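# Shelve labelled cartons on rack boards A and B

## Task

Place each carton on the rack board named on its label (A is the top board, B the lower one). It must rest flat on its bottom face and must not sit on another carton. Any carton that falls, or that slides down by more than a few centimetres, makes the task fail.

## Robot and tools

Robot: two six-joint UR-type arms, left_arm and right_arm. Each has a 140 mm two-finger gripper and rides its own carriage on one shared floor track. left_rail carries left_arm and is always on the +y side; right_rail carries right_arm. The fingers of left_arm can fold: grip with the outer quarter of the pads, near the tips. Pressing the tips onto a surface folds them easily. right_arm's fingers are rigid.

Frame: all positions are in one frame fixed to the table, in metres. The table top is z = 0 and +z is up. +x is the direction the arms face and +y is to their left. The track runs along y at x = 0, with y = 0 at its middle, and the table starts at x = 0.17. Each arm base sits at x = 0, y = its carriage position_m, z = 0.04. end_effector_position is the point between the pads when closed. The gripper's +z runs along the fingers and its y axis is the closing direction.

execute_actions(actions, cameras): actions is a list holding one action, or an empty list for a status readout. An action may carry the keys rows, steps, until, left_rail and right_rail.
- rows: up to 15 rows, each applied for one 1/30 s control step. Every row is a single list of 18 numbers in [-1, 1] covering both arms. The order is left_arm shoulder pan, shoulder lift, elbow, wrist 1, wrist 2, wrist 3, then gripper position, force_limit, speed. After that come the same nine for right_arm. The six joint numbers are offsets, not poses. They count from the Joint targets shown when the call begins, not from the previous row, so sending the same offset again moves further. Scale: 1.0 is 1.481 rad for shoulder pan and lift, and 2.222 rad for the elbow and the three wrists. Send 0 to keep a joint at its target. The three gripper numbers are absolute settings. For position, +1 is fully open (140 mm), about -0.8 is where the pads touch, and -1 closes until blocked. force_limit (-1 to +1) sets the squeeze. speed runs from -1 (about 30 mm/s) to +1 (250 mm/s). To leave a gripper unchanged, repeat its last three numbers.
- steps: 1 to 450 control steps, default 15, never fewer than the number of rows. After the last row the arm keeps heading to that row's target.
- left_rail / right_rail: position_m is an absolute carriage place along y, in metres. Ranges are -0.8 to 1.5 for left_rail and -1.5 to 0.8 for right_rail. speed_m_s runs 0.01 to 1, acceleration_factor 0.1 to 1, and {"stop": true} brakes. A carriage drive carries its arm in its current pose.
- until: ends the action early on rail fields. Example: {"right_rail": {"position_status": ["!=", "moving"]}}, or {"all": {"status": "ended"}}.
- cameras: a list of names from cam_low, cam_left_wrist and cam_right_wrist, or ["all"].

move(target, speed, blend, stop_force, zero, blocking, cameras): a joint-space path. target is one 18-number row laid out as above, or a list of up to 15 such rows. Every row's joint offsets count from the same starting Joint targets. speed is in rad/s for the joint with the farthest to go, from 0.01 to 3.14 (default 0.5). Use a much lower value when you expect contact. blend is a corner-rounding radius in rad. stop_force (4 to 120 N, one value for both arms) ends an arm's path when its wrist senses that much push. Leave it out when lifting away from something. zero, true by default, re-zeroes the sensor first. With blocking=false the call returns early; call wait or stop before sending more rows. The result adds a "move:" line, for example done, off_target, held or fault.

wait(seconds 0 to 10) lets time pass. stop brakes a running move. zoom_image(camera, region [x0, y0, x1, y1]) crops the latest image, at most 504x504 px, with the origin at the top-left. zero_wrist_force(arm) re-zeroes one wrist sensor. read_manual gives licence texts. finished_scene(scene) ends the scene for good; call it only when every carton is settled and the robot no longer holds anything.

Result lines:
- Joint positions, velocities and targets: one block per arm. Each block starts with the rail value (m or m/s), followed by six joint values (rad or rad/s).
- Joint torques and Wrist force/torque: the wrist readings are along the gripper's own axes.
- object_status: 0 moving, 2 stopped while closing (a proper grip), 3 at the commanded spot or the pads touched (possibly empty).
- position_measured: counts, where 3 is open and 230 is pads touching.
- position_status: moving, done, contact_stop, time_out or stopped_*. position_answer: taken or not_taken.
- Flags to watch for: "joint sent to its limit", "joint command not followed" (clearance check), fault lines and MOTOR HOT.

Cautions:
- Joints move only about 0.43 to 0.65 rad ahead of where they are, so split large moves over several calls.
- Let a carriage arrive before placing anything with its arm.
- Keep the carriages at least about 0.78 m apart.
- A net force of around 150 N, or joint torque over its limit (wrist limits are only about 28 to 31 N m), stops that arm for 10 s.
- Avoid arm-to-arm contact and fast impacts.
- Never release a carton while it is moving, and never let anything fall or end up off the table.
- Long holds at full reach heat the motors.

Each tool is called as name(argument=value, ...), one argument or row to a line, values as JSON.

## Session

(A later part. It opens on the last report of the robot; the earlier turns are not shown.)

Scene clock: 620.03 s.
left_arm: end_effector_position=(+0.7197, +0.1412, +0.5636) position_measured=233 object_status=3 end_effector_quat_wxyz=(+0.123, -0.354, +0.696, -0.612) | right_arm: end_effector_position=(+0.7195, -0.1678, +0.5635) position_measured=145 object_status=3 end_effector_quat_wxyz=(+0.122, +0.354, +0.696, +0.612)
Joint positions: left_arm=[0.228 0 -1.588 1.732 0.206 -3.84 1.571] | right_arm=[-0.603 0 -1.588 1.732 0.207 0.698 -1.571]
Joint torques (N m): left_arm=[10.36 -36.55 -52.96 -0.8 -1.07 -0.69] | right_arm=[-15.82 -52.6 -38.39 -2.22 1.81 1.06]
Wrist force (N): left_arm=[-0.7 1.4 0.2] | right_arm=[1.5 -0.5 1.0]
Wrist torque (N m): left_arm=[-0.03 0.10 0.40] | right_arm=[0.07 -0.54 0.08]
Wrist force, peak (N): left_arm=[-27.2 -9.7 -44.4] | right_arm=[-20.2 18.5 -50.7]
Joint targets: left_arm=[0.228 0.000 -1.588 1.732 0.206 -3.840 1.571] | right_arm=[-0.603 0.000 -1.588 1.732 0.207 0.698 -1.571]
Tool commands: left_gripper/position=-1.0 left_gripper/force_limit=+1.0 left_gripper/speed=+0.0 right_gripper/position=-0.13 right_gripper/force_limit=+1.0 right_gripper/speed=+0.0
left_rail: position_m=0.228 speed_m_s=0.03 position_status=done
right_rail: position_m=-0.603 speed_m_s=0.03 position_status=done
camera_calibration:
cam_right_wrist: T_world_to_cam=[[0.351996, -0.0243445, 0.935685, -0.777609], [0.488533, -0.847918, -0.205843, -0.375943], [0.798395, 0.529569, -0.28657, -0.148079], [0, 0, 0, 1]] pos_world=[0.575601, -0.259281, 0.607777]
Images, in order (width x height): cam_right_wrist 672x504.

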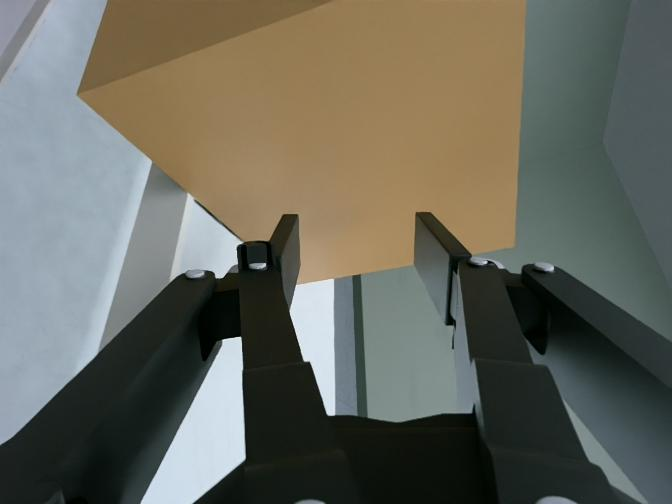

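move(
  target=[
    [0, -0.04978, 0.02887, 0.00432, 0, 0, -1, 1, 0, 0, -0.04978, 0.02887, 0.00432, 0, 0, -0.13, 1, 0],
    [0, -0.16508, 0.09112, 0.01892, 0, 0, -1, 1, 0, 0, -0.16508, 0.09112, 0.01892, 0, 0, -0.13, 1, 0],
  ],
  speed=[0.12, 0.25],
  blend=[0.02, 0],
  cameras=[],
)

execute_actions(
  actions=[
    {"right_rail": {"position_m": -0.720, "speed_m_s": 0.25}, "steps": 60, "until": {"all": {"status": "ended"}}},
  ],
  cameras=[],
)

execute_actions(
  actions=[
    {"left_rail": {"position_m": 0.090, "speed_m_s": 0.25}, "steps": 90, "until": {"all": {"status": "ended"}}},
  ],
  cameras=["cam_left_wrist"],
)

Scene clock: 634.83 s.
left_arm: end_effector_position=(+0.5748, +0.1413, +0.5667) position_measured=233 object_status=3 end_effector_quat_wxyz=(+0.123, -0.354, +0.696, -0.612) | right_arm: end_effector_position=(+0.5746, -0.1678, +0.5667) position_measured=145 object_status=3 end_effector_quat_wxyz=(+0.122, +0.354, +0.696, +0.612)
Joint positions: left_arm=[0.228 0 -1.832 1.934 0.248 -3.84 1.571] | right_arm=[-0.603 0 -1.832 1.934 0.249 0.698 -1.571]
Joint torques (N m): left_arm=[10.22 -43.13 -38.79 2.58 -1.67 -1.05] | right_arm=[-10.66 -37.14 -32.83 2.98 2.44 1.22]
Wrist force (N): left_arm=[-0.6 1.4 0.3] | right_arm=[1.1 -0.4 0.8]
Wrist torque (N m): left_arm=[-0.05 0.09 0.39] | right_arm=[0.13 -0.46 0.09]
Wrist force, peak (N): left_arm=[0.4 2.0 -0.5] | right_arm=[2.4 -1.1 0.3]
Joint targets: left_arm=[0.228 0.000 -1.833 1.934 0.248 -3.840 1.571] | right_arm=[-0.603 0.000 -1.832 1.934 0.249 0.698 -1.571]
left_rail: position_m=0.228 speed_m_s=0.03 position_status=done
right_rail: position_m=-0.603 speed_m_s=0.03 position_status=done
move: done
No camera images: "cameras" was empty.

Scene clock: 636.17 s.
left_arm: end_effector_position=(+0.5747, +0.1413, +0.5667) position_measured=233 object_status=3 end_effector_quat_wxyz=(+0.123, -0.354, +0.696, -0.612) | right_arm: end_effector_position=(+0.5745, -0.2847, +0.5666) position_measured=145 object_status=3 end_effector_quat_wxyz=(+0.122, +0.354, +0.696, +0.612) end_effector_velocity=(+0.000, -0.001, +0.000) end_effector_angular_velocity=(-0.001, +0.000, +0.000)
Joint positions: left_arm=[0.228 0 -1.833 1.934 0.248 -3.84 1.571] | right_arm=[-0.72 0 -1.832 1.934 0.249 0.698 -1.571]
Joint velocities: left_arm=[within noise] | right_arm=[-0.001 0 0 0 0.001 0.001 -0.001]
Joint torques (N m): left_arm=[9.52 -44.1 -41.37 1.37 -1.69 -0.84] | right_arm=[-7.66 -34.57 -35.12 2.13 2.4 0.98]
Wrist force (N): left_arm=[-0.6 1.3 0.5] | right_arm=[1.4 -0.2 0.7]
Wrist torque (N m): left_arm=[-0.07 0.08 0.40] | right_arm=[0.17 -0.52 0.09]
Wrist force, peak (N): left_arm=[-1.0 1.8 0.4] | right_arm=[2.4 -0.4 2.2]
Joint targets: left_arm=[0.228 0.000 -1.833 1.934 0.248 -3.840 1.571] | right_arm=[-0.720 0.000 -1.832 1.934 0.249 0.698 -1.571]
Tool commands: left_gripper/position=-1.0 left_gripper/force_limit=+1.0 left_gripper/speed=+0.0 right_gripper/position=-0.13 right_gripper/force_limit=+1.0 right_gripper/speed=+0.0
left_rail: position_m=0.228 speed_m_s=0.03 position_status=done
right_rail: position_m=-0.720 speed_m_s=0.25 position_status=done
No camera images: "cameras" was empty.

Scene clock: 637.60 s.
left_arm: end_effector_position=(+0.5747, +0.0033, +0.5667) position_measured=233 object_status=3 end_effector_quat_wxyz=(+0.123, -0.354, +0.696, -0.612) end_effector_velocity=(+0.000, -0.001, +0.000) end_effector_angular_velocity=(+0.000, +0.000, +0.000) | right_arm: end_effector_position=(+0.5745, -0.2848, +0.5666) position_measured=145 object_status=3 end_effector_quat_wxyz=(+0.122, +0.354, +0.696, +0.612)
Joint positions: left_arm=[0.09 0 -1.833 1.934 0.248 -3.84 1.571] | right_arm=[-0.72 0 -1.832 1.934 0.249 0.698 -1.571]
Joint velocities: left_arm=[-0.001 0.001 -0.001 0 0 0 0] | right_arm=[within noise]
Joint torques (N m): left_arm=[10.13 -45.04 -44.08 0.99 -1.74 -1.29] | right_arm=[-6.82 -34.52 -38.23 1.34 2.32 1.11]
Wrist force (N): left_arm=[-0.7 1.2 0.6] | right_arm=[1.1 0.1 0.7]
Wrist torque (N m): left_arm=[-0.07 0.12 0.40] | right_arm=[0.21 -0.45 0.09]
Wrist force, peak (N): left_arm=[-1.6 1.7 -0.3] | right_arm=[1.7 -0.3 0.8]
Joint targets: left_arm=[0.090 0.000 -1.833 1.934 0.248 -3.840 1.571] | right_arm=[-0.720 0.000 -1.832 1.934 0.249 0.698 -1.571]
Tool commands: left_gripper/position=-1.0 left_gripper/force_limit=+1.0 left_gripper/speed=+0.0 right_gripper/position=-0.13 right_gripper/force_limit=+1.0 right_gripper/speed=+0.0
left_rail: position_m=0.090 speed_m_s=0.25 position_status=done
right_rail: position_m=-0.720 speed_m_s=0.25 position_status=done
camera_calibration:
cam_left_wrist: T_world_to_cam=[[-0.351908, 0.0154496, -0.935907, 0.741589], [0.475861, 0.863968, -0.164665, -0.186829], [0.80605, -0.503309, -0.311389, -0.102247], [0, 0, 0, 1]] pos_world=[0.432292, 0.0984953, 0.631456]
Images, in order (width x height): cam_left_wrist 672x504.

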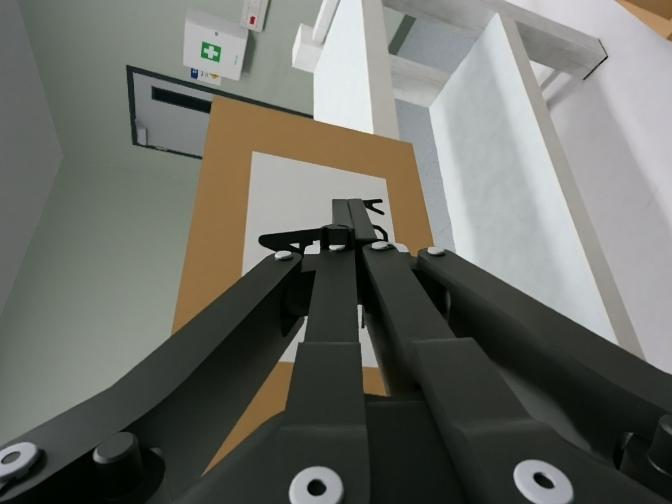

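move(
  target=[
    [0, 0.05801, -0.02956, -0.00910, 0, 0, -1, 1, 0, 0, -0.03812, 0.05797, -0.03256, 0, 0, -0.13, 1, 0],
    [0, 0.11530, -0.06225, -0.01460, 0, 0, -1, 1, 0, 0, -0.07623, 0.11593, -0.06512, 0, 0, -0.13, 1, 0],
  ],
  speed=[0.13, 0.12],
  blend=[0.02, 0],
  cameras=["cam_left_wrist", "cam_right_wrist"],
)

Scene clock: 662.10 s.
left_arm: end_effector_position=(+0.6753, +0.0032, +0.5666) position_measured=233 object_status=3 end_effector_quat_wxyz=(+0.123, -0.354, +0.696, -0.612) | right_arm: end_effector_position=(+0.4946, -0.2848, +0.4638) position_measured=145 object_status=3 end_effector_quat_wxyz=(+0.122, +0.354, +0.696, +0.612)
Joint positions: left_arm=[0.09 0 -1.662 1.796 0.215 -3.84 1.571] | right_arm=[-0.72 0 -1.945 2.192 0.104 0.698 -1.571]
Joint torques (N m): left_arm=[10.89 -19.11 -62.29 -3.69 -0.89 -1.31] | right_arm=[1.77 -24.06 -32.59 -3.54 2.1 1.14]
Wrist force (N): left_arm=[1.9 4.5 -1.6] | right_arm=[1.3 -0.2 0.7]
Wrist torque (N m): left_arm=[-0.10 0.22 0.38] | right_arm=[0.18 -0.49 0.12]
Wrist force, peak (N): left_arm=[1.4 5.6 -1.2] | right_arm=[2.1 -0.3 0.4]
Joint targets: left_arm=[0.090 0.000 -1.662 1.796 0.215 -3.840 1.571] | right_arm=[-0.720 0.000 -1.945 2.192 0.104 0.698 -1.571]
left_rail: position_m=0.090 speed_m_s=0.25 position_status=done
right_rail: position_m=-0.720 speed_m_s=0.25 position_status=done
move: done
camera_calibration:
cam_left_wrist: T_world_to_cam=[[-0.351937, 0.0154671, -0.935896, 0.776906], [0.475899, 0.863945, -0.16468, -0.234639], [0.806015, -0.503349, -0.311415, -0.183378], [0, 0, 0, 1]] pos_world=[0.532892, 0.0983952, 0.631356]
cam_right_wrist: T_world_to_cam=[[0.35186, -0.0243639, 0.935735, -0.607959], [0.488397, -0.848023, -0.20573, -0.385887], [0.798538, 0.529399, -0.286486, 0.0648446], [0, 0, 0, 1]] pos_world=[0.350602, -0.376382, 0.508078]
Images, in order (width x height): cam_left_wrist 672x504, cam_right_wrist 672x504.

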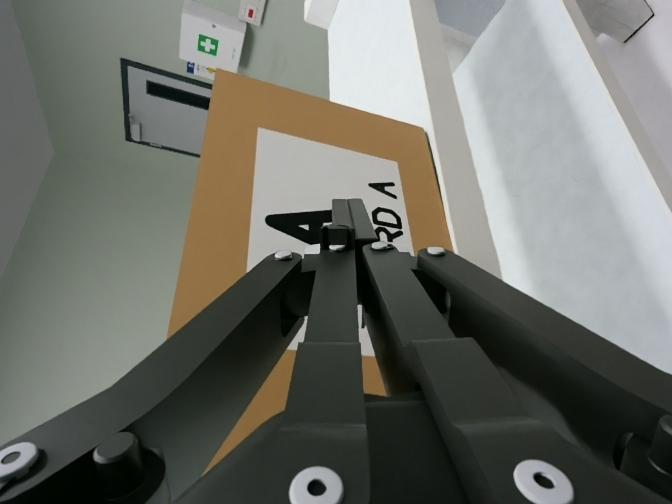

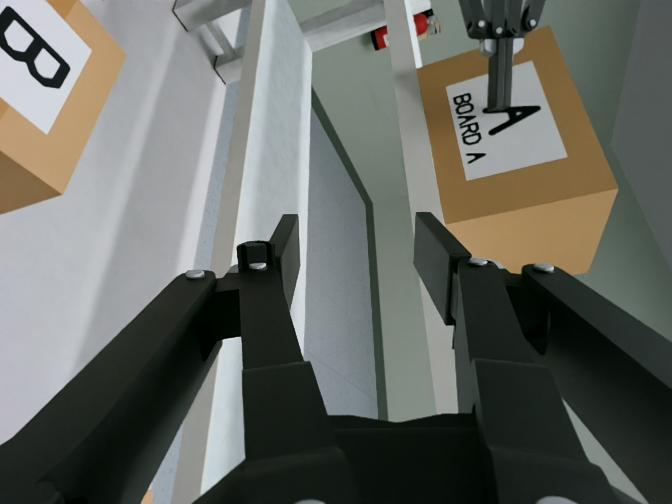

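zoom_image(
  camera="cam_right_wrist",
  region=[0, 0, 260, 260],
)

Scaled by 1.938.

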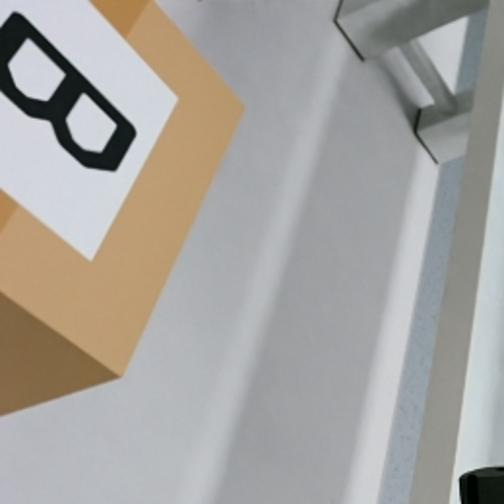

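move(
  target=[
    [0, -0.11530, 0.06225, 0.01460, 0, 0, -1, 1, 0, 0, 0, 0, 0, 0, 0, -0.13, 1, 0],
    [0, -0.19153, 0.17818, -0.05052, 0, 0, -1, 1, 0, 0, 0, 0, 0, 0, 0, -0.13, 1, 0],
    [0, -0.22865, 0.24144, -0.08904, 0, 0, -1, 1, 0, 0, -0.03712, 0.06325, -0.03852, 0, 0, -0.13, 1, 0],
    [0, -0.15720, 0.30253, -0.19775, 0, 0, -1, 1, 0, 0, -0.03712, 0.06325, -0.03852, 0, 0, -0.13, 1, 0],
  ],
  speed=[0.2, 0.35, 0.35, 0.35],
  blend=[0.03, 0.03, 0.03, 0],
  cameras=[],
)

execute_actions(
  actions=[
    {"left_rail": {"position_m": 0.245, "speed_m_s": 0.25}, "steps": 90, "until": {"all": {"status": "ended"}}},
  ],
  cameras=[],
)

execute_actions(
  actions=[
    {"right_rail": {"position_m": -0.620, "speed_m_s": 0.25}, "steps": 90, "until": {"all": {"status": "ended"}}},
  ],
  cameras=["cam_left_wrist", "cam_right_wrist"],
)

Scene clock: 721.70 s.
left_arm: end_effector_position=(+0.4497, +0.0032, +0.3038) position_measured=233 object_status=3 end_effector_quat_wxyz=(+0.123, -0.354, +0.696, -0.612) | right_arm: end_effector_position=(+0.4496, -0.2848, +0.4037) position_measured=145 object_status=3 end_effector_quat_wxyz=(+0.122, +0.354, +0.696, +0.612)
Joint positions: left_arm=[0.09 0 -1.895 2.468 -0.224 -3.84 1.571] | right_arm=[-0.72 0 -2 2.332 0.018 0.698 -1.571]
Joint torques (N m): left_arm=[10.61 8.87 -31.4 -2.27 1.57 -1.14] | right_arm=[9.09 -19.65 -31.92 -2.95 2.28 1.01]
Wrist force (N): left_arm=[-0.9 0.9 0.3] | right_arm=[1.2 -0.6 1.1]
Wrist torque (N m): left_arm=[-0.14 0.14 0.40] | right_arm=[0.04 -0.46 0.07]
Wrist force, peak (N): left_arm=[2.0 5.1 -1.7] | right_arm=[1.4 -2.2 0.4]
Joint targets: left_arm=[0.090 0.000 -1.895 2.468 -0.224 -3.840 1.571] | right_arm=[-0.720 0.000 -2.000 2.332 0.018 0.698 -1.571]
left_rail: position_m=0.090 speed_m_s=0.25 position_status=done
right_rail: position_m=-0.720 speed_m_s=0.25 position_status=done
move: done
No camera images: "cameras" was empty.

Scene clock: 723.20 s.
left_arm: end_effector_position=(+0.4497, +0.1582, +0.3037) position_measured=233 object_status=3 end_effector_quat_wxyz=(+0.123, -0.354, +0.696, -0.612) end_effector_velocity=(+0.000, +0.002, +0.000) end_effector_angular_velocity=(+0.000, +0.000, +0.002) | right_arm: end_effector_position=(+0.4496, -0.2848, +0.4037) position_measured=145 object_status=3 end_effector_quat_wxyz=(+0.122, +0.354, +0.696, +0.612)
Joint positions: left_arm=[0.245 0 -1.895 2.468 -0.224 -3.84 1.571] | right_arm=[-0.72 0 -2 2.332 0.018 0.698 -1.571]
Joint velocities: left_arm=[0.001 0.002 0.001 -0.001 0 0.001 0] | right_arm=[within noise]
Joint torques (N m): left_arm=[8.67 8.62 -33.04 -2.01 2.67 -0.99] | right_arm=[9.11 -17.51 -35.02 -2.38 2.45 0.92]
Wrist force (N): left_arm=[-0.8 1.1 0.4] | right_arm=[1.1 -0.6 0.9]
Wrist torque (N m): left_arm=[-0.11 0.12 0.40] | right_arm=[0.04 -0.42 0.07]
Wrist force, peak (N): left_arm=[0.3 1.0 1.6] | right_arm=[1.0 -0.7 1.5]
Joint targets: left_arm=[0.245 0.000 -1.895 2.468 -0.224 -3.840 1.571] | right_arm=[-0.720 0.000 -2.000 2.332 0.018 0.698 -1.571]
Tool commands: left_gripper/position=-1.0 left_gripper/force_limit=+1.0 left_gripper/speed=+0.0 right_gripper/position=-0.13 right_gripper/force_limit=+1.0 right_gripper/speed=+0.0
left_rail: position_m=0.245 speed_m_s=0.25 position_status=done
right_rail: position_m=-0.720 speed_m_s=0.25 position_status=done
No camera images: "cameras" was empty.

Scene clock: 724.47 s.
left_arm: end_effector_position=(+0.4497, +0.1583, +0.3037) position_measured=233 object_status=3 end_effector_quat_wxyz=(+0.123, -0.354, +0.696, -0.612) | right_arm: end_effector_position=(+0.4496, -0.1849, +0.4037) position_measured=145 object_status=3 end_effector_quat_wxyz=(+0.122, +0.354, +0.696, +0.612) end_effector_velocity=(+0.000, +0.001, +0.000) end_effector_angular_velocity=(-0.001, -0.001, -0.001)
Joint positions: left_arm=[0.245 0 -1.895 2.468 -0.224 -3.84 1.571] | right_arm=[-0.62 0 -2 2.332 0.018 0.698 -1.571]
Joint velocities: left_arm=[within noise] | right_arm=[0.001 0 0 0 0 0.001 -0.002]
Joint torques (N m): left_arm=[10.16 9.31 -35.73 -0.92 2.62 -0.91] | right_arm=[8.92 -17.44 -36.87 -1.26 2.22 0.84]
Wrist force (N): left_arm=[-0.6 1.0 0.1] | right_arm=[1.0 -0.7 1.0]
Wrist torque (N m): left_arm=[-0.13 0.08 0.40] | right_arm=[0.03 -0.42 0.07]
Wrist force, peak (N): left_arm=[-0.6 1.4 0.5] | right_arm=[1.9 -0.7 1.9]
Joint targets: left_arm=[0.245 0.000 -1.895 2.468 -0.224 -3.840 1.571] | right_arm=[-0.620 0.000 -2.000 2.332 0.018 0.698 -1.571]
Tool commands: left_gripper/position=-1.0 left_gripper/force_limit=+1.0 left_gripper/speed=+0.0 right_gripper/position=-0.13 right_gripper/force_limit=+1.0 right_gripper/speed=+0.0
left_rail: position_m=0.245 speed_m_s=0.25 position_status=done
right_rail: position_m=-0.620 speed_m_s=0.25 position_status=done
camera_calibration:
cam_left_wrist: T_world_to_cam=[[-0.351908, 0.0154496, -0.935907, 0.449006], [0.475861, 0.863968, -0.164665, -0.304546], [0.80605, -0.503309, -0.311389, -0.00553527], [0, 0, 0, 1]] pos_world=[0.307392, 0.253395, 0.368356]
cam_right_wrist: T_world_to_cam=[[0.35186, -0.0243639, 0.935735, -0.53336], [0.488397, -0.848023, -0.20573, -0.291576], [0.798538, 0.529399, -0.286486, 0.0306454], [0, 0, 0, 1]] pos_world=[0.305602, -0.276482, 0.447878]
Images, in order (width x height): cam_left_wrist 672x504, cam_right_wrist 672x504.

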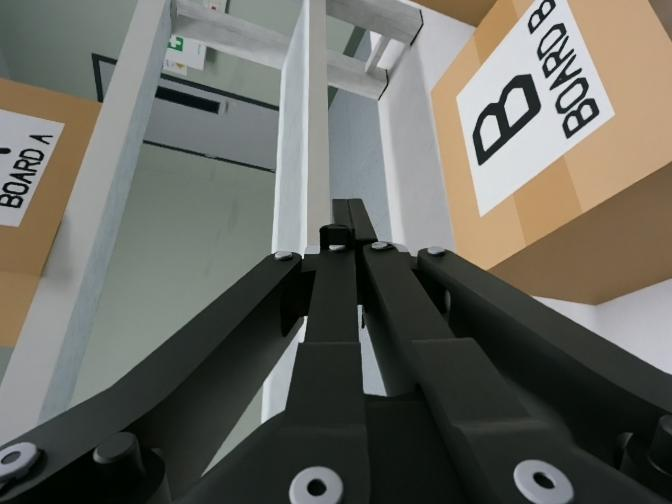

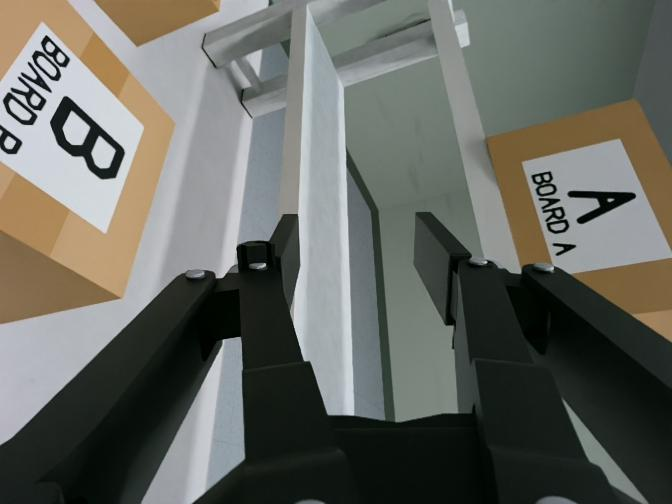

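zoom_image(
  camera="cam_left_wrist",
  region=[400, 60, 672, 330],
)

zoom_image(
  camera="cam_right_wrist",
  region=[0, 80, 260, 340],
)

Scaled by 1.853.

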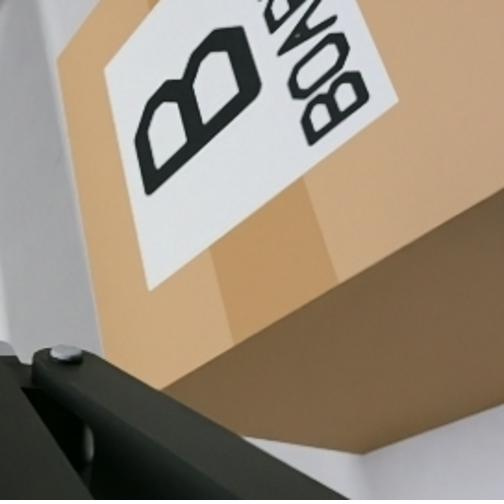

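Scaled by 1.938.

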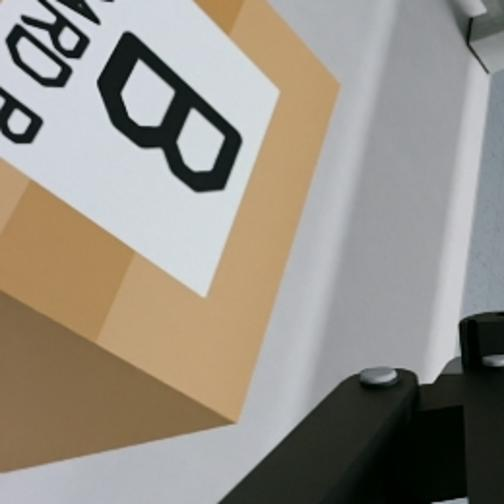

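execute_actions(
  actions=[
    {"left_rail": {"position_m": 0.264, "speed_m_s": 0.1}, "steps": 60, "until": {"all": {"status": "ended"}}},
  ],
  cameras=[],
)

move(
  target=[
    [0, 0.19945, 0.06015, -0.19309, 0, 0, -1, 1, 0, 0, 0.27090, 0.12124, -0.30179, 0, 0, -0.13, 1, 0],
    [0, 0.36833, 0.07935, -0.32485, 0, 0, -1, 1, 0, 0, 0.43977, 0.14044, -0.43356, 0, 0, -0.13, 1, 0],
  ],
  speed=[0.35, 0.25],
  blend=[0.03, 0],
  cameras=["cam_left_wrist", "cam_right_wrist"],
)

Scene clock: 810.23 s.
left_arm: end_effector_position=(+0.4497, +0.1772, +0.3037) position_measured=233 object_status=3 end_effector_quat_wxyz=(+0.123, -0.354, +0.696, -0.612) | right_arm: end_effector_position=(+0.4496, -0.1848, +0.4037) position_measured=145 object_status=3 end_effector_quat_wxyz=(+0.122, +0.354, +0.696, +0.612)
Joint positions: left_arm=[0.264 0 -1.895 2.468 -0.224 -3.84 1.571] | right_arm=[-0.62 0 -2 2.332 0.018 0.698 -1.571]
Joint torques (N m): left_arm=[8.68 10.23 -42.11 1.12 2.97 -0.7] | right_arm=[9.83 -15.48 -42.95 0.76 2.18 0.97]
Wrist force (N): left_arm=[-0.4 1.0 0.4] | right_arm=[1.1 -0.5 1.2]
Wrist torque (N m): left_arm=[-0.12 0.04 0.40] | right_arm=[0.07 -0.42 0.07]
Wrist force, peak (N): left_arm=[-1.4 1.1 -0.3] | right_arm=[1.3 -0.5 1.4]
Joint targets: left_arm=[0.264 0.000 -1.895 2.468 -0.224 -3.840 1.571] | right_arm=[-0.620 0.000 -2.000 2.332 0.018 0.698 -1.571]
Tool commands: left_gripper/position=-1.0 left_gripper/force_limit=+1.0 left_gripper/speed=+0.0 right_gripper/position=-0.13 right_gripper/force_limit=+1.0 right_gripper/speed=+0.0
left_rail: position_m=0.264 speed_m_s=0.10 position_status=done
right_rail: position_m=-0.620 speed_m_s=0.25 position_status=done
No camera images: "cameras" was empty.

Scene clock: 813.87 s.
left_arm: end_effector_position=(+0.4547, +0.1773, +0.0807) position_measured=233 object_status=3 end_effector_quat_wxyz=(+0.123, -0.354, +0.696, -0.612) | right_arm: end_effector_position=(+0.4545, -0.1848, +0.0806) position_measured=145 object_status=3 end_effector_quat_wxyz=(+0.122, +0.354, +0.696, +0.612)
Joint positions: left_arm=[0.264 0 -1.349 2.645 -0.946 -3.84 1.571] | right_arm=[-0.62 0 -1.349 2.644 -0.945 0.698 -1.571]
Joint torques (N m): left_arm=[6.78 -15.2 -2.95 -3.23 2.37 -0.88] | right_arm=[9.33 -18.76 -3.04 -3.74 2.37 0.82]
Wrist force (N): left_arm=[-0.9 0.9 0.1] | right_arm=[1.2 -0.6 1.0]
Wrist torque (N m): left_arm=[-0.15 0.13 0.41] | right_arm=[0.13 -0.44 0.22]
Wrist force, peak (N): left_arm=[-1.0 1.9 0.4] | right_arm=[1.0 -1.4 1.6]
Joint targets: left_arm=[0.264 0.000 -1.349 2.645 -0.946 -3.840 1.571] | right_arm=[-0.620 0.000 -1.349 2.644 -0.945 0.698 -1.571]
left_rail: position_m=0.264 speed_m_s=0.10 position_status=done
right_rail: position_m=-0.620 speed_m_s=0.25 position_status=done
move: done
camera_calibration:
cam_left_wrist: T_world_to_cam=[[-0.352013, 0.0155135, -0.935867, 0.241832], [0.475886, 0.863953, -0.164676, -0.359999], [0.80599, -0.503333, -0.311505, -0.0692886], [0, 0, 0, 1]] pos_world=[0.312292, 0.272395, 0.145456]
cam_right_wrist: T_world_to_cam=[[0.351934, -0.024314, 0.935709, -0.23288], [0.488381, -0.848034, -0.205723, -0.360383], [0.798515, 0.529383, -0.286578, -0.0659212], [0, 0, 0, 1]] pos_world=[0.310602, -0.276382, 0.124877]
Images, in order (width x height): cam_left_wrist 672x504, cam_right_wrist 672x504.

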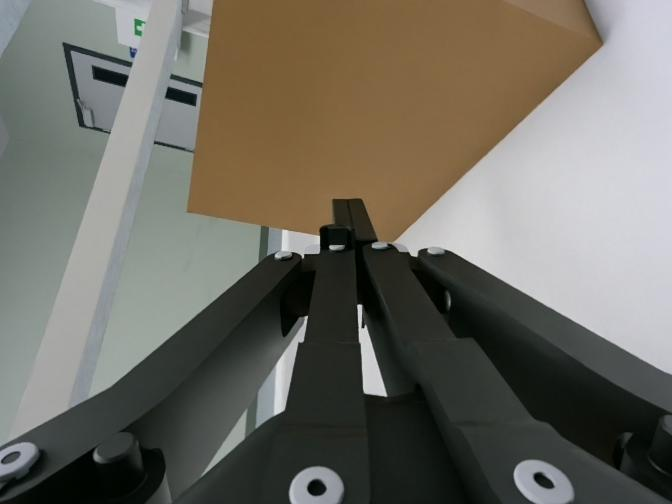

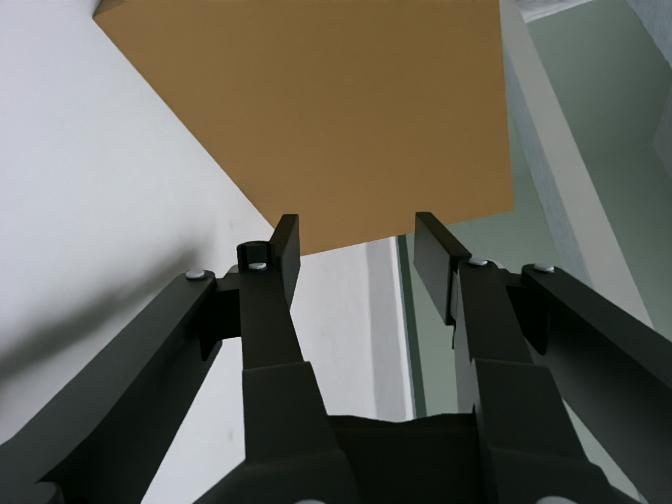

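execute_actions(
  actions=[
    {"left_rail": {"position_m": 0.2320, "speed_m_s": 0.05}, "right_rail": {"position_m": -0.588, "speed_m_s": 0.05}, "steps": 60, "until": {"all": {"status": "ended"}}},
  ],
  cameras=["cam_right_wrist"],
)

Scene clock: 848.83 s.
left_arm: end_effector_position=(+0.4547, +0.1452, +0.0807) position_measured=233 object_status=3 end_effector_quat_wxyz=(+0.123, -0.354, +0.696, -0.612) | right_arm: end_effector_position=(+0.4545, -0.1528, +0.0806) position_measured=145 object_status=3 end_effector_quat_wxyz=(+0.122, +0.354, +0.696, +0.612)
Joint positions: left_arm=[0.232 0 -1.349 2.645 -0.946 -3.84 1.571] | right_arm=[-0.588 0 -1.349 2.644 -0.945 0.698 -1.571]
Joint torques (N m): left_arm=[8.03 -14.6 -9.53 -1.17 2.74 -0.91] | right_arm=[10.73 -20.11 -11.79 -2.1 2.13 0.59]
Wrist force (N): left_arm=[-0.8 1.2 0.1] | right_arm=[1.3 -0.4 0.9]
Wrist torque (N m): left_arm=[-0.11 0.12 0.42] | right_arm=[0.18 -0.48 0.22]
Wrist force, peak (N): left_arm=[-1.8 0.9 -0.9] | right_arm=[1.8 -0.3 1.7]
Joint targets: left_arm=[0.232 0.000 -1.349 2.645 -0.946 -3.840 1.571] | right_arm=[-0.588 0.000 -1.349 2.644 -0.945 0.698 -1.571]
Tool commands: left_gripper/position=-1.0 left_gripper/force_limit=+1.0 left_gripper/speed=+0.0 right_gripper/position=-0.13 right_gripper/force_limit=+1.0 right_gripper/speed=+0.0
left_rail: position_m=0.232 speed_m_s=0.05 position_status=done
right_rail: position_m=-0.588 speed_m_s=0.05 position_status=done
camera_calibration:
cam_right_wrist: T_world_to_cam=[[0.351934, -0.024314, 0.935709, -0.232102], [0.488381, -0.848034, -0.205723, -0.333246], [0.798515, 0.529383, -0.286578, -0.0828614], [0, 0, 0, 1]] pos_world=[0.310602, -0.244382, 0.124877]
Images, in order (width x height): cam_right_wrist 672x504.

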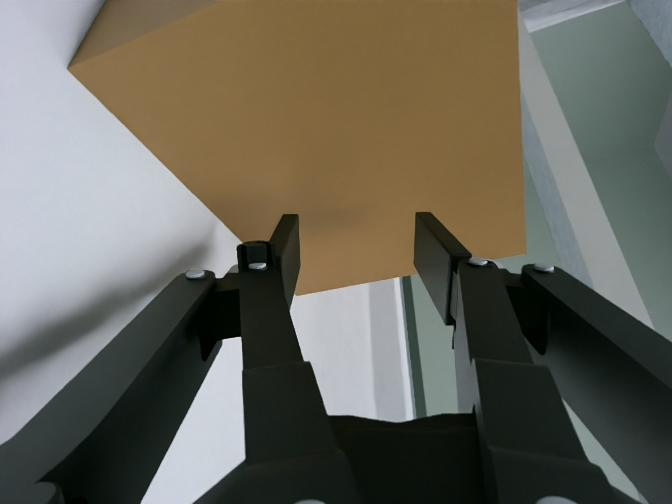

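execute_actions(
  actions=[
    {"left_rail": {"position_m": 0.2280, "speed_m_s": 0.03}, "right_rail": {"position_m": -0.580, "speed_m_s": 0.03}, "steps": 60, "until": {"all": {"status": "ended"}}},
  ],
  cameras=[],
)

execute_actions(
  actions=[
    {"left_rail": {"position_m": 0.2250}, "right_rail": {"position_m": -0.577}, "steps": 60, "until": {"all": {"status": "ended"}}},
  ],
  cameras=[],
)

Scene clock: 862.87 s.
left_arm: end_effector_position=(+0.4547, +0.1413, +0.0807) position_measured=233 object_status=3 end_effector_quat_wxyz=(+0.123, -0.354, +0.696, -0.612) | right_arm: end_effector_position=(+0.4545, -0.1449, +0.0806) position_measured=145 object_status=3 end_effector_quat_wxyz=(+0.122, +0.354, +0.696, +0.612)
Joint positions: left_arm=[0.228 0 -1.349 2.645 -0.946 -3.84 1.571] | right_arm=[-0.58 0 -1.349 2.644 -0.945 0.698 -1.571]
Joint torques (N m): left_arm=[4.15 -15.2 -15.89 -0.09 2.49 -1.34] | right_arm=[7.9 -21.53 -18.21 -0.86 1.98 0.92]
Wrist force (N): left_arm=[-5.5 -0.5 -6.1] | right_arm=[-2.2 -0.4 -5.4]
Wrist torque (N m): left_arm=[-0.10 -0.03 0.40] | right_arm=[-0.08 -0.46 0.33]
Wrist force, peak (N): left_arm=[-6.4 -1.6 -7.3] | right_arm=[-2.6 0.5 -5.6]
Joint targets: left_arm=[0.228 0.000 -1.349 2.645 -0.946 -3.840 1.571] | right_arm=[-0.580 0.000 -1.349 2.644 -0.945 0.698 -1.571]
Tool commands: left_gripper/position=-1.0 left_gripper/force_limit=+1.0 left_gripper/speed=+0.0 right_gripper/position=-0.13 right_gripper/force_limit=+1.0 right_gripper/speed=+0.0
left_rail: position_m=0.228 speed_m_s=0.03 position_status=done
right_rail: position_m=-0.580 speed_m_s=0.03 position_status=done
No camera images: "cameras" was empty.

Scene clock: 863.47 s.
left_arm: end_effector_position=(+0.4547, +0.1384, +0.0807) position_measured=233 object_status=3 end_effector_quat_wxyz=(+0.123, -0.354, +0.696, -0.612) | right_arm: end_effector_position=(+0.4546, -0.1419, +0.0805) position_measured=145 object_status=3 end_effector_quat_wxyz=(+0.122, +0.354, +0.696, +0.612)
Joint positions: left_arm=[0.225 0 -1.349 2.645 -0.946 -3.84 1.571] | right_arm=[-0.577 0 -1.349 2.644 -0.945 0.698 -1.571]
Joint torques (N m): left_arm=[-37.7 -16.76 -17.06 -0.04 11.37 -1.24] | right_arm=[15.3 -20.96 -19.25 -0.52 -14.86 0.94]
Wrist force (N): left_arm=[-38.3 -15.0 -72.2] | right_arm=[-36.5 14.4 -69.5]
Wrist torque (N m): left_arm=[0.33 -0.41 0.23] | right_arm=[-0.73 -0.51 0.73]
Wrist force, peak (N): left_arm=[-38.3 -15.0 -72.2] | right_arm=[-36.5 14.4 -69.5]
Joint targets: left_arm=[0.225 0.000 -1.349 2.645 -0.946 -3.840 1.571] | right_arm=[-0.577 0.000 -1.349 2.644 -0.945 0.698 -1.571]
Tool commands: left_gripper/position=-1.0 left_gripper/force_limit=+1.0 left_gripper/speed=+0.0 right_gripper/position=-0.13 right_gripper/force_limit=+1.0 right_gripper/speed=+0.0
left_rail: position_m=0.225 speed_m_s=0.03 position_status=done
right_rail: position_m=-0.577 speed_m_s=0.03 position_status=done
No camera images: "cameras" was empty.

execute_actions(
  actions=[
    {"left_rail": {"position_m": 0.2258}, "right_rail": {"position_m": -0.5778}, "steps": 60, "until": {"all": {"status": "ended"}}},
  ],
  cameras=[],
)

Scene clock: 869.80 s.
left_arm: end_effector_position=(+0.4546, +0.1389, +0.0807) position_measured=233 object_status=3 end_effector_quat_wxyz=(+0.123, -0.354, +0.696, -0.612) | right_arm: end_effector_position=(+0.4545, -0.1425, +0.0806) position_measured=145 object_status=3 end_effector_quat_wxyz=(+0.122, +0.354, +0.696, +0.612)
Joint positions: left_arm=[0.226 0 -1.349 2.645 -0.946 -3.84 1.571] | right_arm=[-0.578 0 -1.349 2.644 -0.945 0.698 -1.571]
Joint torques (N m): left_arm=[-38.34 -17.31 -22.43 1.66 17.64 -1.01] | right_arm=[31.83 -21.71 -16.32 0.73 -17.97 0.52]
Wrist force (N): left_arm=[-32.1 -8.2 -47.0] | right_arm=[-30.9 6.7 -41.8]
Wrist torque (N m): left_arm=[0.11 -0.57 0.31] | right_arm=[-0.43 -0.70 0.64]
Wrist force, peak (N): left_arm=[-39.7 -14.3 -75.1] | right_arm=[-38.0 12.1 -70.3]
Joint targets: left_arm=[0.226 0.000 -1.349 2.645 -0.946 -3.840 1.571] | right_arm=[-0.578 0.000 -1.349 2.644 -0.945 0.698 -1.571]
Tool commands: left_gripper/position=-1.0 left_gripper/force_limit=+1.0 left_gripper/speed=+0.0 right_gripper/position=-0.13 right_gripper/force_limit=+1.0 right_gripper/speed=+0.0
left_rail: position_m=0.226 speed_m_s=0.03 position_status=done
right_rail: position_m=-0.578 speed_m_s=0.03 position_status=done
No camera images: "cameras" was empty.

move(
  target=[0, -0.07126, -0.00564, 0.05314, 0, 0, -1, 1, 0, 0, -0.07126, -0.00564, 0.05314, 0, 0, -0.13, 1, 0],
  speed=0.12,
  cameras=[],
)

Scene clock: 902.87 s.
left_arm: end_effector_position=(+0.4547, +0.1391, +0.1136) position_measured=233 object_status=3 end_effector_quat_wxyz=(+0.123, -0.354, +0.696, -0.612) | right_arm: end_effector_position=(+0.4545, -0.1426, +0.1135) position_measured=145 object_status=3 end_effector_quat_wxyz=(+0.122, +0.354, +0.696, +0.612)
Joint positions: left_arm=[0.226 0 -1.454 2.632 -0.828 -3.84 1.571] | right_arm=[-0.578 0 -1.454 2.632 -0.827 0.698 -1.571]
Joint torques (N m): left_arm=[-12.1 -53.2 -34.95 1.07 10.91 -0.97] | right_arm=[10.91 -39.28 -25.02 2.24 -8.16 0.72]
Wrist force (N): left_arm=[-34.6 9.8 -34.5] | right_arm=[-33.2 -4.6 -33.5]
Wrist torque (N m): left_arm=[-0.39 -0.79 0.53] | right_arm=[-0.03 -0.81 0.25]
Wrist force, peak (N): left_arm=[-32.3 -8.6 -46.8] | right_arm=[-31.1 5.9 -41.1]
Joint targets: left_arm=[0.226 0.000 -1.455 2.632 -0.828 -3.840 1.571] | right_arm=[-0.578 0.000 -1.454 2.632 -0.827 0.698 -1.571]
left_rail: position_m=0.226 speed_m_s=0.03 position_status=done
right_rail: position_m=-0.578 speed_m_s=0.03 position_status=done
move: done
No camera images: "cameras" was empty.

move(
  target=[
    [0, -0.09762, -0.01356, 0.07863, 0, 0, -1, 1, 0, 0, -0.09762, -0.01356, 0.07863, 0, 0, -0.13, 1, 0],
    [0, -0.22725, -0.04771, 0.19918, 0, 0, -1, 1, 0, 0, -0.22725, -0.04771, 0.19918, 0, 0, -0.13, 1, 0],
    [0, -0.32761, -0.10272, 0.32107, 0, 0, -1, 1, 0, 0, -0.32761, -0.10272, 0.32107, 0, 0, -0.13, 1, 0],
    [0, -0.23108, -0.14416, 0.29818, 0, 0, -1, 1, 0, 0, -0.23108, -0.14416, 0.29818, 0, 0, -0.13, 1, 0],
    [0, -0.16843, -0.17665, 0.28892, 0, 0, -1, 1, 0, 0, -0.16843, -0.17665, 0.28892, 0, 0, -0.13, 1, 0],
    [0, -0.10996, -0.21126, 0.28456, 0, 0, -1, 1, 0, 0, -0.10996, -0.21126, 0.28456, 0, 0, -0.13, 1, 0],
    [0, -0.05457, -0.24787, 0.28424, 0, 0, -1, 1, 0, 0, -0.05457, -0.24787, 0.28424, 0, 0, -0.13, 1, 0],
    [0, -0.00695, -0.28246, 0.28709, 0, 0, -1, 1, 0, 0, -0.00695, -0.28246, 0.28709, 0, 0, -0.13, 1, 0],
  ],
  speed=[0.15, 0.2, 0.2, 0.2, 0.15, 0.15, 0.15, 0.08],
  blend=[0.03, 0.03, 0.03, 0.03, 0.02, 0.02, 0.02, 0],
  cameras=[],
)

Scene clock: 926.83 s.
left_arm: end_effector_position=(+0.7196, +0.1390, +0.3486) position_measured=233 object_status=3 end_effector_quat_wxyz=(+0.123, -0.354, +0.696, -0.612) | right_arm: end_effector_position=(+0.7194, -0.1426, +0.3485) position_measured=145 object_status=3 end_effector_quat_wxyz=(+0.122, +0.354, +0.696, +0.612)
Joint positions: left_arm=[0.226 0 -1.465 2.005 -0.19 -3.84 1.571] | right_arm=[-0.578 0 -1.465 2.004 -0.189 0.698 -1.571]
Joint torques (N m): left_arm=[-17 -37.74 -61.56 1.03 16.36 -1.48] | right_arm=[23.31 -43.1 -46.52 1.94 -16.64 0.74]
Wrist force (N): left_arm=[-28.8 10.4 -28.0] | right_arm=[-27.1 -6.0 -27.4]
Wrist torque (N m): left_arm=[-0.43 -0.65 0.55] | right_arm=[-0.12 -0.94 0.21]
Wrist force, peak (N): left_arm=[-35.0 10.7 -34.7] | right_arm=[-33.6 -5.0 -33.8]
Joint targets: left_arm=[0.226 0.000 -1.465 2.005 -0.190 -3.840 1.571] | right_arm=[-0.578 0.000 -1.465 2.004 -0.189 0.698 -1.571]
left_rail: position_m=0.226 speed_m_s=0.03 position_status=done
right_rail: position_m=-0.578 speed_m_s=0.03 position_status=done
move: done
No camera images: "cameras" was empty.

move(
  target=[0, 0.01164, 0.00783, -0.01559, 0, 0, -1, 1, 0, 0, 0.01164, 0.00783, -0.01559, 0, 0, -0.13, 1, 0],
  speed=0.04,
  cameras=[],
)

move(
  target=[0, 0.00194, 0.00130, -0.00260, 0, 0, -1, 1, 0, 0, 0.00194, 0.00130, -0.00260, 0, 0, -0.13, 1, 0],
  speed=0.03,
  cameras=[],
)

Scene clock: 937.03 s.
left_arm: end_effector_position=(+0.7197, +0.1390, +0.3307) position_measured=233 object_status=3 end_effector_quat_wxyz=(+0.123, -0.354, +0.696, -0.612) | right_arm: end_effector_position=(+0.7196, -0.1426, +0.3306) position_measured=145 object_status=3 end_effector_quat_wxyz=(+0.122, +0.354, +0.696, +0.612)
Joint positions: left_arm=[0.226 0 -1.448 2.022 -0.224 -3.84 1.571] | right_arm=[-0.578 0 -1.447 2.022 -0.223 0.698 -1.571]
Joint torques (N m): left_arm=[-28.26 -43.91 -38.36 -5.57 12.97 -1.22] | right_arm=[27.5 -40.64 -29.68 -4.17 -13.5 0.48]
Wrist force (N): left_arm=[-29.4 11.0 -28.0] | right_arm=[-27.3 -5.1 -27.6]
Wrist torque (N m): left_arm=[-0.39 -0.60 0.55] | right_arm=[-0.23 -0.93 0.32]
Wrist force, peak (N): left_arm=[-29.6 11.2 -28.2] | right_arm=[-27.6 -5.0 -28.1]
Joint targets: left_arm=[0.226 0.000 -1.448 2.022 -0.224 -3.840 1.571] | right_arm=[-0.578 0.000 -1.447 2.022 -0.224 0.698 -1.571]
left_rail: position_m=0.226 speed_m_s=0.03 position_status=done
right_rail: position_m=-0.578 speed_m_s=0.03 position_status=done
move: done
No camera images: "cameras" was empty.

Scene clock: 937.73 s.
left_arm: end_effector_position=(+0.7197, +0.1390, +0.3277) position_measured=233 object_status=3 end_effector_quat_wxyz=(+0.123, -0.354, +0.696, -0.612) | right_arm: end_effector_position=(+0.7195, -0.1426, +0.3276) position_measured=145 object_status=3 end_effector_quat_wxyz=(+0.122, +0.354, +0.696, +0.612)
Joint positions: left_arm=[0.226 0 -1.445 2.025 -0.23 -3.84 1.571] | right_arm=[-0.578 0 -1.445 2.024 -0.229 0.698 -1.571]
Joint torques (N m): left_arm=[-28.48 -38.74 -38.47 -5.12 12.21 -1.07] | right_arm=[26.78 -45.73 -29 -4.38 -12.67 0.67]
Wrist force (N): left_arm=[-29.3 10.8 -28.4] | right_arm=[-27.6 -5.0 -27.8]
Wrist torque (N m): left_arm=[-0.39 -0.64 0.55] | right_arm=[-0.26 -0.85 0.32]
Wrist force, peak (N): left_arm=[-29.7 10.4 -28.7] | right_arm=[-27.7 -5.3 -27.7]
Joint targets: left_arm=[0.226 0.000 -1.445 2.025 -0.230 -3.840 1.571] | right_arm=[-0.578 0.000 -1.444 2.025 -0.229 0.698 -1.571]
left_rail: position_m=0.226 speed_m_s=0.03 position_status=done
right_rail: position_m=-0.578 speed_m_s=0.03 position_status=done
move: done
No camera images: "cameras" was empty.

Continue lowering in small steps.

move(
  target=[0, 0.00194, 0.00130, -0.00260, 0, 0, -1, 1, 0, 0, 0.00194, 0.00130, -0.00260, 0, 0, -0.13, 1, 0],
  speed=0.03,
  cameras=[],
)

move(
  target=[0, 0.00129, 0.00087, -0.00173, 0, 0, -1, 1, 0, 0, 0.00129, 0.00087, -0.00173, 0, 0, -0.13, 1, 0],
  speed=0.03,
  cameras=[],
)

Scene clock: 943.53 s.
left_arm: end_effector_position=(+0.7196, +0.1390, +0.3248) position_measured=233 object_status=3 end_effector_quat_wxyz=(+0.123, -0.354, +0.696, -0.612) | right_arm: end_effector_position=(+0.7195, -0.1426, +0.3247) position_measured=145 object_status=3 end_effector_quat_wxyz=(+0.122, +0.354, +0.696, +0.612)
Joint positions: left_arm=[0.226 0 -1.442 2.028 -0.236 -3.84 1.571] | right_arm=[-0.578 0 -1.442 2.027 -0.235 0.698 -1.571]
Joint torques (N m): left_arm=[-35.75 -41.08 -35.16 -4.47 9.18 -1.14] | right_arm=[32.66 -36.58 -24.06 -2.6 -9.75 0.59]
Wrist force (N): left_arm=[-30.3 8.4 -29.8] | right_arm=[-25.7 2.8 -28.6]
Wrist torque (N m): left_arm=[-0.33 -0.64 0.51] | right_arm=[-0.21 -0.86 0.46]
Wrist force, peak (N): left_arm=[-30.4 8.6 -29.8] | right_arm=[-27.5 -5.2 -28.2]
Joint targets: left_arm=[0.226 0.000 -1.442 2.028 -0.236 -3.840 1.571] | right_arm=[-0.578 0.000 -1.442 2.027 -0.235 0.698 -1.571]
left_rail: position_m=0.226 speed_m_s=0.03 position_status=done
right_rail: position_m=-0.578 speed_m_s=0.03 position_status=done
move: done
No camera images: "cameras" was empty.

Scene clock: 944.23 s.
left_arm: end_effector_position=(+0.7196, +0.1390, +0.3228) position_measured=233 object_status=3 end_effector_quat_wxyz=(+0.123, -0.354, +0.696, -0.612) | right_arm: end_effector_position=(+0.7194, -0.1426, +0.3226) position_measured=145 object_status=3 end_effector_quat_wxyz=(+0.122, +0.354, +0.696, +0.612)
Joint positions: left_arm=[0.226 0 -1.44 2.03 -0.24 -3.84 1.571] | right_arm=[-0.578 0 -1.44 2.029 -0.239 0.698 -1.571]
Joint torques (N m): left_arm=[-39.73 -25.71 -24.35 -1.05 8.42 -1.22] | right_arm=[33.54 -34.88 -20.96 -2.21 -9.03 0.32]
Wrist force (N): left_arm=[-27.6 -6.7 -36.2] | right_arm=[-25.2 8.1 -30.8]
Wrist torque (N m): left_arm=[0.07 -0.45 0.30] | right_arm=[0.09 -0.79 0.98]
Wrist force, peak (N): left_arm=[-27.6 -6.7 -36.2] | right_arm=[-23.7 8.5 -33.0]
Joint targets: left_arm=[0.226 0.000 -1.440 2.030 -0.240 -3.840 1.571] | right_arm=[-0.578 0.000 -1.440 2.029 -0.239 0.698 -1.571]
left_rail: position_m=0.226 speed_m_s=0.03 position_status=done
right_rail: position_m=-0.578 speed_m_s=0.03 position_status=done
move: done
No camera images: "cameras" was empty.

execute_actions(
  actions=[
    {"left_rail": {"position_m": 0.2380, "speed_m_s": 0.03}, "right_rail": {"position_m": -0.5930, "speed_m_s": 0.03}, "steps": 60, "until": {"all": {"status": "ended"}}},
  ],
  cameras=[],
)

move(
  target=[
    [0, -0.05028, 0.03188, 0.00164, 0, 0, -1, 1, 0, 0, -0.05028, 0.03188, 0.00164, 0, 0, -0.13, 1, 0],
    [0, -0.16320, 0.10460, 0.00417, 0, 0, -1, 1, 0, 0, -0.16320, 0.10460, 0.00417, 0, 0, -0.13, 1, 0],
  ],
  speed=[0.12, 0.25],
  blend=[0.02, 0],
  cameras=["cam_left_wrist", "cam_right_wrist"],
)

Scene clock: 1003.73 s.
left_arm: end_effector_position=(+0.7196, +0.1512, +0.3226) position_measured=233 object_status=3 end_effector_quat_wxyz=(+0.123, -0.354, +0.696, -0.612) | right_arm: end_effector_position=(+0.7194, -0.1578, +0.3225) position_measured=145 object_status=3 end_effector_quat_wxyz=(+0.122, +0.354, +0.696, +0.612)
Joint positions: left_arm=[0.238 0 -1.44 2.03 -0.24 -3.84 1.571] | right_arm=[-0.593 0 -1.44 2.029 -0.239 0.698 -1.571]
Joint torques (N m): left_arm=[10.57 -42.68 -33.85 -1.27 -1.53 -1.21] | right_arm=[-14.31 -41.69 -31.14 -1.96 2.41 0.46]
Wrist force (N): left_arm=[-1.1 1.2 0.3] | right_arm=[-1.6 0.0 0.7]
Wrist torque (N m): left_arm=[-0.11 0.19 0.41] | right_arm=[0.23 0.16 0.15]
Wrist force, peak (N): left_arm=[-27.7 -6.9 -37.5] | right_arm=[-25.2 8.3 -31.4]
Joint targets: left_arm=[0.238 0.000 -1.440 2.030 -0.240 -3.840 1.571] | right_arm=[-0.593 0.000 -1.440 2.029 -0.239 0.698 -1.571]
Tool commands: left_gripper/position=-1.0 left_gripper/force_limit=+1.0 left_gripper/speed=+0.0 right_gripper/position=-0.13 right_gripper/force_limit=+1.0 right_gripper/speed=+0.0
left_rail: position_m=0.238 speed_m_s=0.03 position_status=done
right_rail: position_m=-0.593 speed_m_s=0.03 position_status=done
No camera images: "cameras" was empty.

Scene clock: 1005.53 s.
left_arm: end_effector_position=(+0.5749, +0.1513, +0.3286) position_measured=233 object_status=3 end_effector_quat_wxyz=(+0.123, -0.354, +0.696, -0.612) | right_arm: end_effector_position=(+0.5747, -0.1578, +0.3285) position_measured=145 object_status=3 end_effector_quat_wxyz=(+0.122, +0.354, +0.696, +0.612)
Joint positions: left_arm=[0.238 0 -1.681 2.262 -0.231 -3.84 1.571] | right_arm=[-0.593 0 -1.681 2.262 -0.23 0.698 -1.571]
Joint torques (N m): left_arm=[11.39 -57.74 -30.98 1.78 -1.7 -0.64] | right_arm=[-12.11 -40.72 -24.67 2.9 2.28 0.67]
Wrist force (N): left_arm=[-0.9 1.1 0.3] | right_arm=[-2.0 -0.1 1.4]
Wrist torque (N m): left_arm=[-0.11 0.16 0.40] | right_arm=[0.20 0.25 0.12]
Wrist force, peak (N): left_arm=[0.2 1.9 -1.0] | right_arm=[-2.3 0.0 1.9]
Joint targets: left_arm=[0.238 0.000 -1.682 2.262 -0.231 -3.840 1.571] | right_arm=[-0.593 0.000 -1.681 2.262 -0.230 0.698 -1.571]
left_rail: position_m=0.238 speed_m_s=0.03 position_status=done
right_rail: position_m=-0.593 speed_m_s=0.03 position_status=done
move: done
camera_calibration:
cam_left_wrist: T_world_to_cam=[[-0.351908, 0.0154496, -0.935907, 0.51657], [0.475861, 0.863968, -0.164665, -0.353959], [0.80605, -0.503309, -0.311389, -0.102191], [0, 0, 0, 1]] pos_world=[0.432592, 0.246395, 0.393356]
cam_right_wrist: T_world_to_cam=[[0.35186, -0.0243639, 0.935735, -0.506479], [0.488397, -0.848023, -0.20573, -0.345193], [0.798538, 0.529399, -0.286486, -0.105193], [0, 0, 0, 1]] pos_world=[0.430802, -0.249382, 0.372778]
Images, in order (width x height): cam_left_wrist 672x504, cam_right_wrist 672x504.

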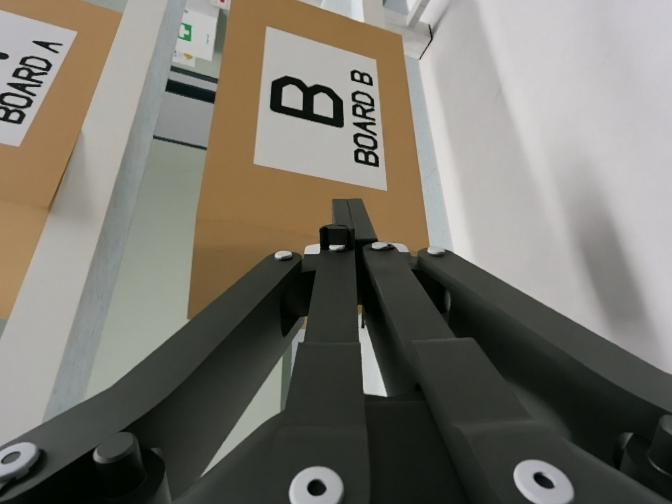

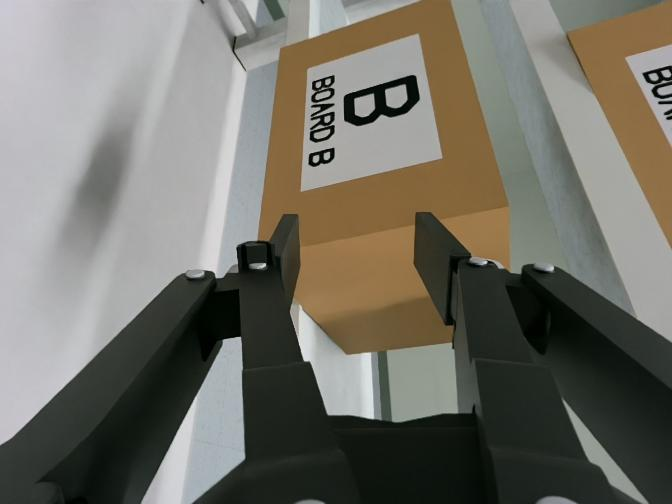

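move(
  target=[0, 0, 0, 0, 0, 0, -1, 1, 0, 0, -0.17806, -0.03151, 0.15019, 0, 0, -0.13, 1, 0],
  speed=0.4,
  cameras=[],
)

execute_actions(
  actions=[
    {"right_rail": {"position_m": -1.220, "speed_m_s": 0.5}, "steps": 120, "until": {"right_rail": {"position_status": ["!=", "moving"]}}},
  ],
  cameras=["cam_right_wrist"],
)

execute_actions(
  actions=[
    {"left_rail": {"position_m": 0.098, "speed_m_s": 0.25}, "steps": 120, "until": {"left_rail": {"position_status": ["!=", "moving"]}}},
  ],
  cameras=[],
)

Scene clock: 1029.50 s.
left_arm: end_effector_position=(+0.5748, +0.1513, +0.3286) position_measured=233 object_status=3 end_effector_quat_wxyz=(+0.123, -0.354, +0.696, -0.612) | right_arm: end_effector_position=(+0.4946, -0.1579, +0.4636) position_measured=145 object_status=3 end_effector_quat_wxyz=(+0.122, +0.354, +0.696, +0.612)
Joint positions: left_arm=[0.238 0 -1.682 2.262 -0.231 -3.84 1.571] | right_arm=[-0.593 0 -1.945 2.192 0.104 0.698 -1.571]
Joint torques (N m): left_arm=[9.22 -51.39 -37.61 1.57 -0.74 -0.54] | right_arm=[-2.21 -23.58 -47.72 2.87 2.36 0.48]
Wrist force (N): left_arm=[-0.8 1.2 0.2] | right_arm=[-1.5 0.3 0.9]
Wrist torque (N m): left_arm=[-0.08 0.14 0.40] | right_arm=[0.29 0.14 0.11]
Wrist force, peak (N): left_arm=[-0.9 1.5 0.2] | right_arm=[-2.9 -1.3 2.3]
Joint targets: left_arm=[0.238 0.000 -1.682 2.262 -0.231 -3.840 1.571] | right_arm=[-0.593 0.000 -1.945 2.192 0.104 0.698 -1.571]
left_rail: position_m=0.238 speed_m_s=0.03 position_status=done
right_rail: position_m=-0.593 speed_m_s=0.03 position_status=done
move: done
No camera images: "cameras" was empty.

Scene clock: 1032.27 s.
left_arm: end_effector_position=(+0.5748, +0.1512, +0.3286) position_measured=233 object_status=3 end_effector_quat_wxyz=(+0.123, -0.354, +0.696, -0.612) | right_arm: end_effector_position=(+0.4945, -0.7848, +0.4637) position_measured=145 object_status=3 end_effector_quat_wxyz=(+0.122, +0.354, +0.696, +0.612) end_effector_velocity=(+0.000, -0.001, +0.000) end_effector_angular_velocity=(+0.000, +0.000, +0.001)
Joint positions: left_arm=[0.238 0 -1.682 2.262 -0.231 -3.84 1.571] | right_arm=[-1.22 0 -1.945 2.192 0.104 0.698 -1.571]
Joint velocities: left_arm=[within noise] | right_arm=[-0.001 0 0 0 0 -0.001 -0.001]
Joint torques (N m): left_arm=[11.63 -48.68 -43.66 1.46 -1.11 -1.04] | right_arm=[1.59 -23.89 -43.26 1.07 2.19 0.54]
Wrist force (N): left_arm=[-0.7 1.2 0.0] | right_arm=[-1.4 0.5 1.1]
Wrist torque (N m): left_arm=[-0.08 0.12 0.40] | right_arm=[0.32 0.11 0.11]
Wrist force, peak (N): left_arm=[-0.9 1.4 0.2] | right_arm=[-0.7 -0.1 2.2]
Joint targets: left_arm=[0.238 0.000 -1.682 2.262 -0.231 -3.840 1.571] | right_arm=[-1.220 0.000 -1.945 2.192 0.104 0.698 -1.571]
Tool commands: left_gripper/position=-1.0 left_gripper/force_limit=+1.0 left_gripper/speed=+0.0 right_gripper/position=-0.13 right_gripper/force_limit=+1.0 right_gripper/speed=+0.0
left_rail: position_m=0.238 speed_m_s=0.03 position_status=done
right_rail: position_m=-1.220 speed_m_s=0.50 position_status=done
camera_calibration:
cam_right_wrist: T_world_to_cam=[[0.351814, -0.0242849, 0.935755, -0.61997], [0.488431, -0.848025, -0.205643, -0.809892], [0.798538, 0.529399, -0.286486, 0.329463], [0, 0, 0, 1]] pos_world=[0.350602, -0.876282, 0.507978]
Images, in order (width x height): cam_right_wrist 672x504.

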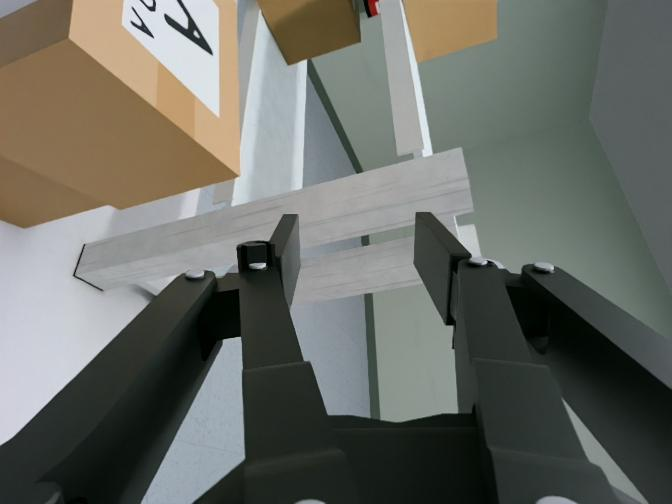

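Scene clock: 1033.70 s.
left_arm: end_effector_position=(+0.5748, +0.0113, +0.3286) position_measured=233 object_status=3 end_effector_quat_wxyz=(+0.123, -0.354, +0.696, -0.612) end_effector_velocity=(+0.000, -0.001, +0.000) end_effector_angular_velocity=(+0.000, +0.000, +0.001) | right_arm: end_effector_position=(+0.4945, -0.7848, +0.4637) position_measured=145 object_status=3 end_effector_quat_wxyz=(+0.122, +0.354, +0.696, +0.612)
Joint positions: left_arm=[0.098 0 -1.682 2.262 -0.231 -3.84 1.571] | right_arm=[-1.22 0 -1.945 2.192 0.104 0.698 -1.571]
Joint velocities: left_arm=[-0.001 0.001 -0.001 0.001 -0.001 0 -0.001] | right_arm=[within noise]
Joint torques (N m): left_arm=[11.07 -47.78 -44.82 1.85 -1.08 -1.05] | right_arm=[6.16 -23.5 -40.74 0.39 2.32 0.31]
Wrist force (N): left_arm=[-0.6 1.3 0.3] | right_arm=[-1.5 0.5 0.8]
Wrist torque (N m): left_arm=[-0.07 0.09 0.40] | right_arm=[0.34 0.13 0.12]
Wrist force, peak (N): left_arm=[-1.6 1.1 -0.4] | right_arm=[-1.6 0.1 1.2]
Joint targets: left_arm=[0.098 0.000 -1.682 2.262 -0.231 -3.840 1.571] | right_arm=[-1.220 0.000 -1.945 2.192 0.104 0.698 -1.571]
Tool commands: left_gripper/position=-1.0 left_gripper/force_limit=+1.0 left_gripper/speed=+0.0 right_gripper/position=-0.13 right_gripper/force_limit=+1.0 right_gripper/speed=+0.0
left_rail: position_m=0.098 speed_m_s=0.25 position_status=done
right_rail: position_m=-1.220 speed_m_s=0.50 position_status=done
No camera images: "cameras" was empty.


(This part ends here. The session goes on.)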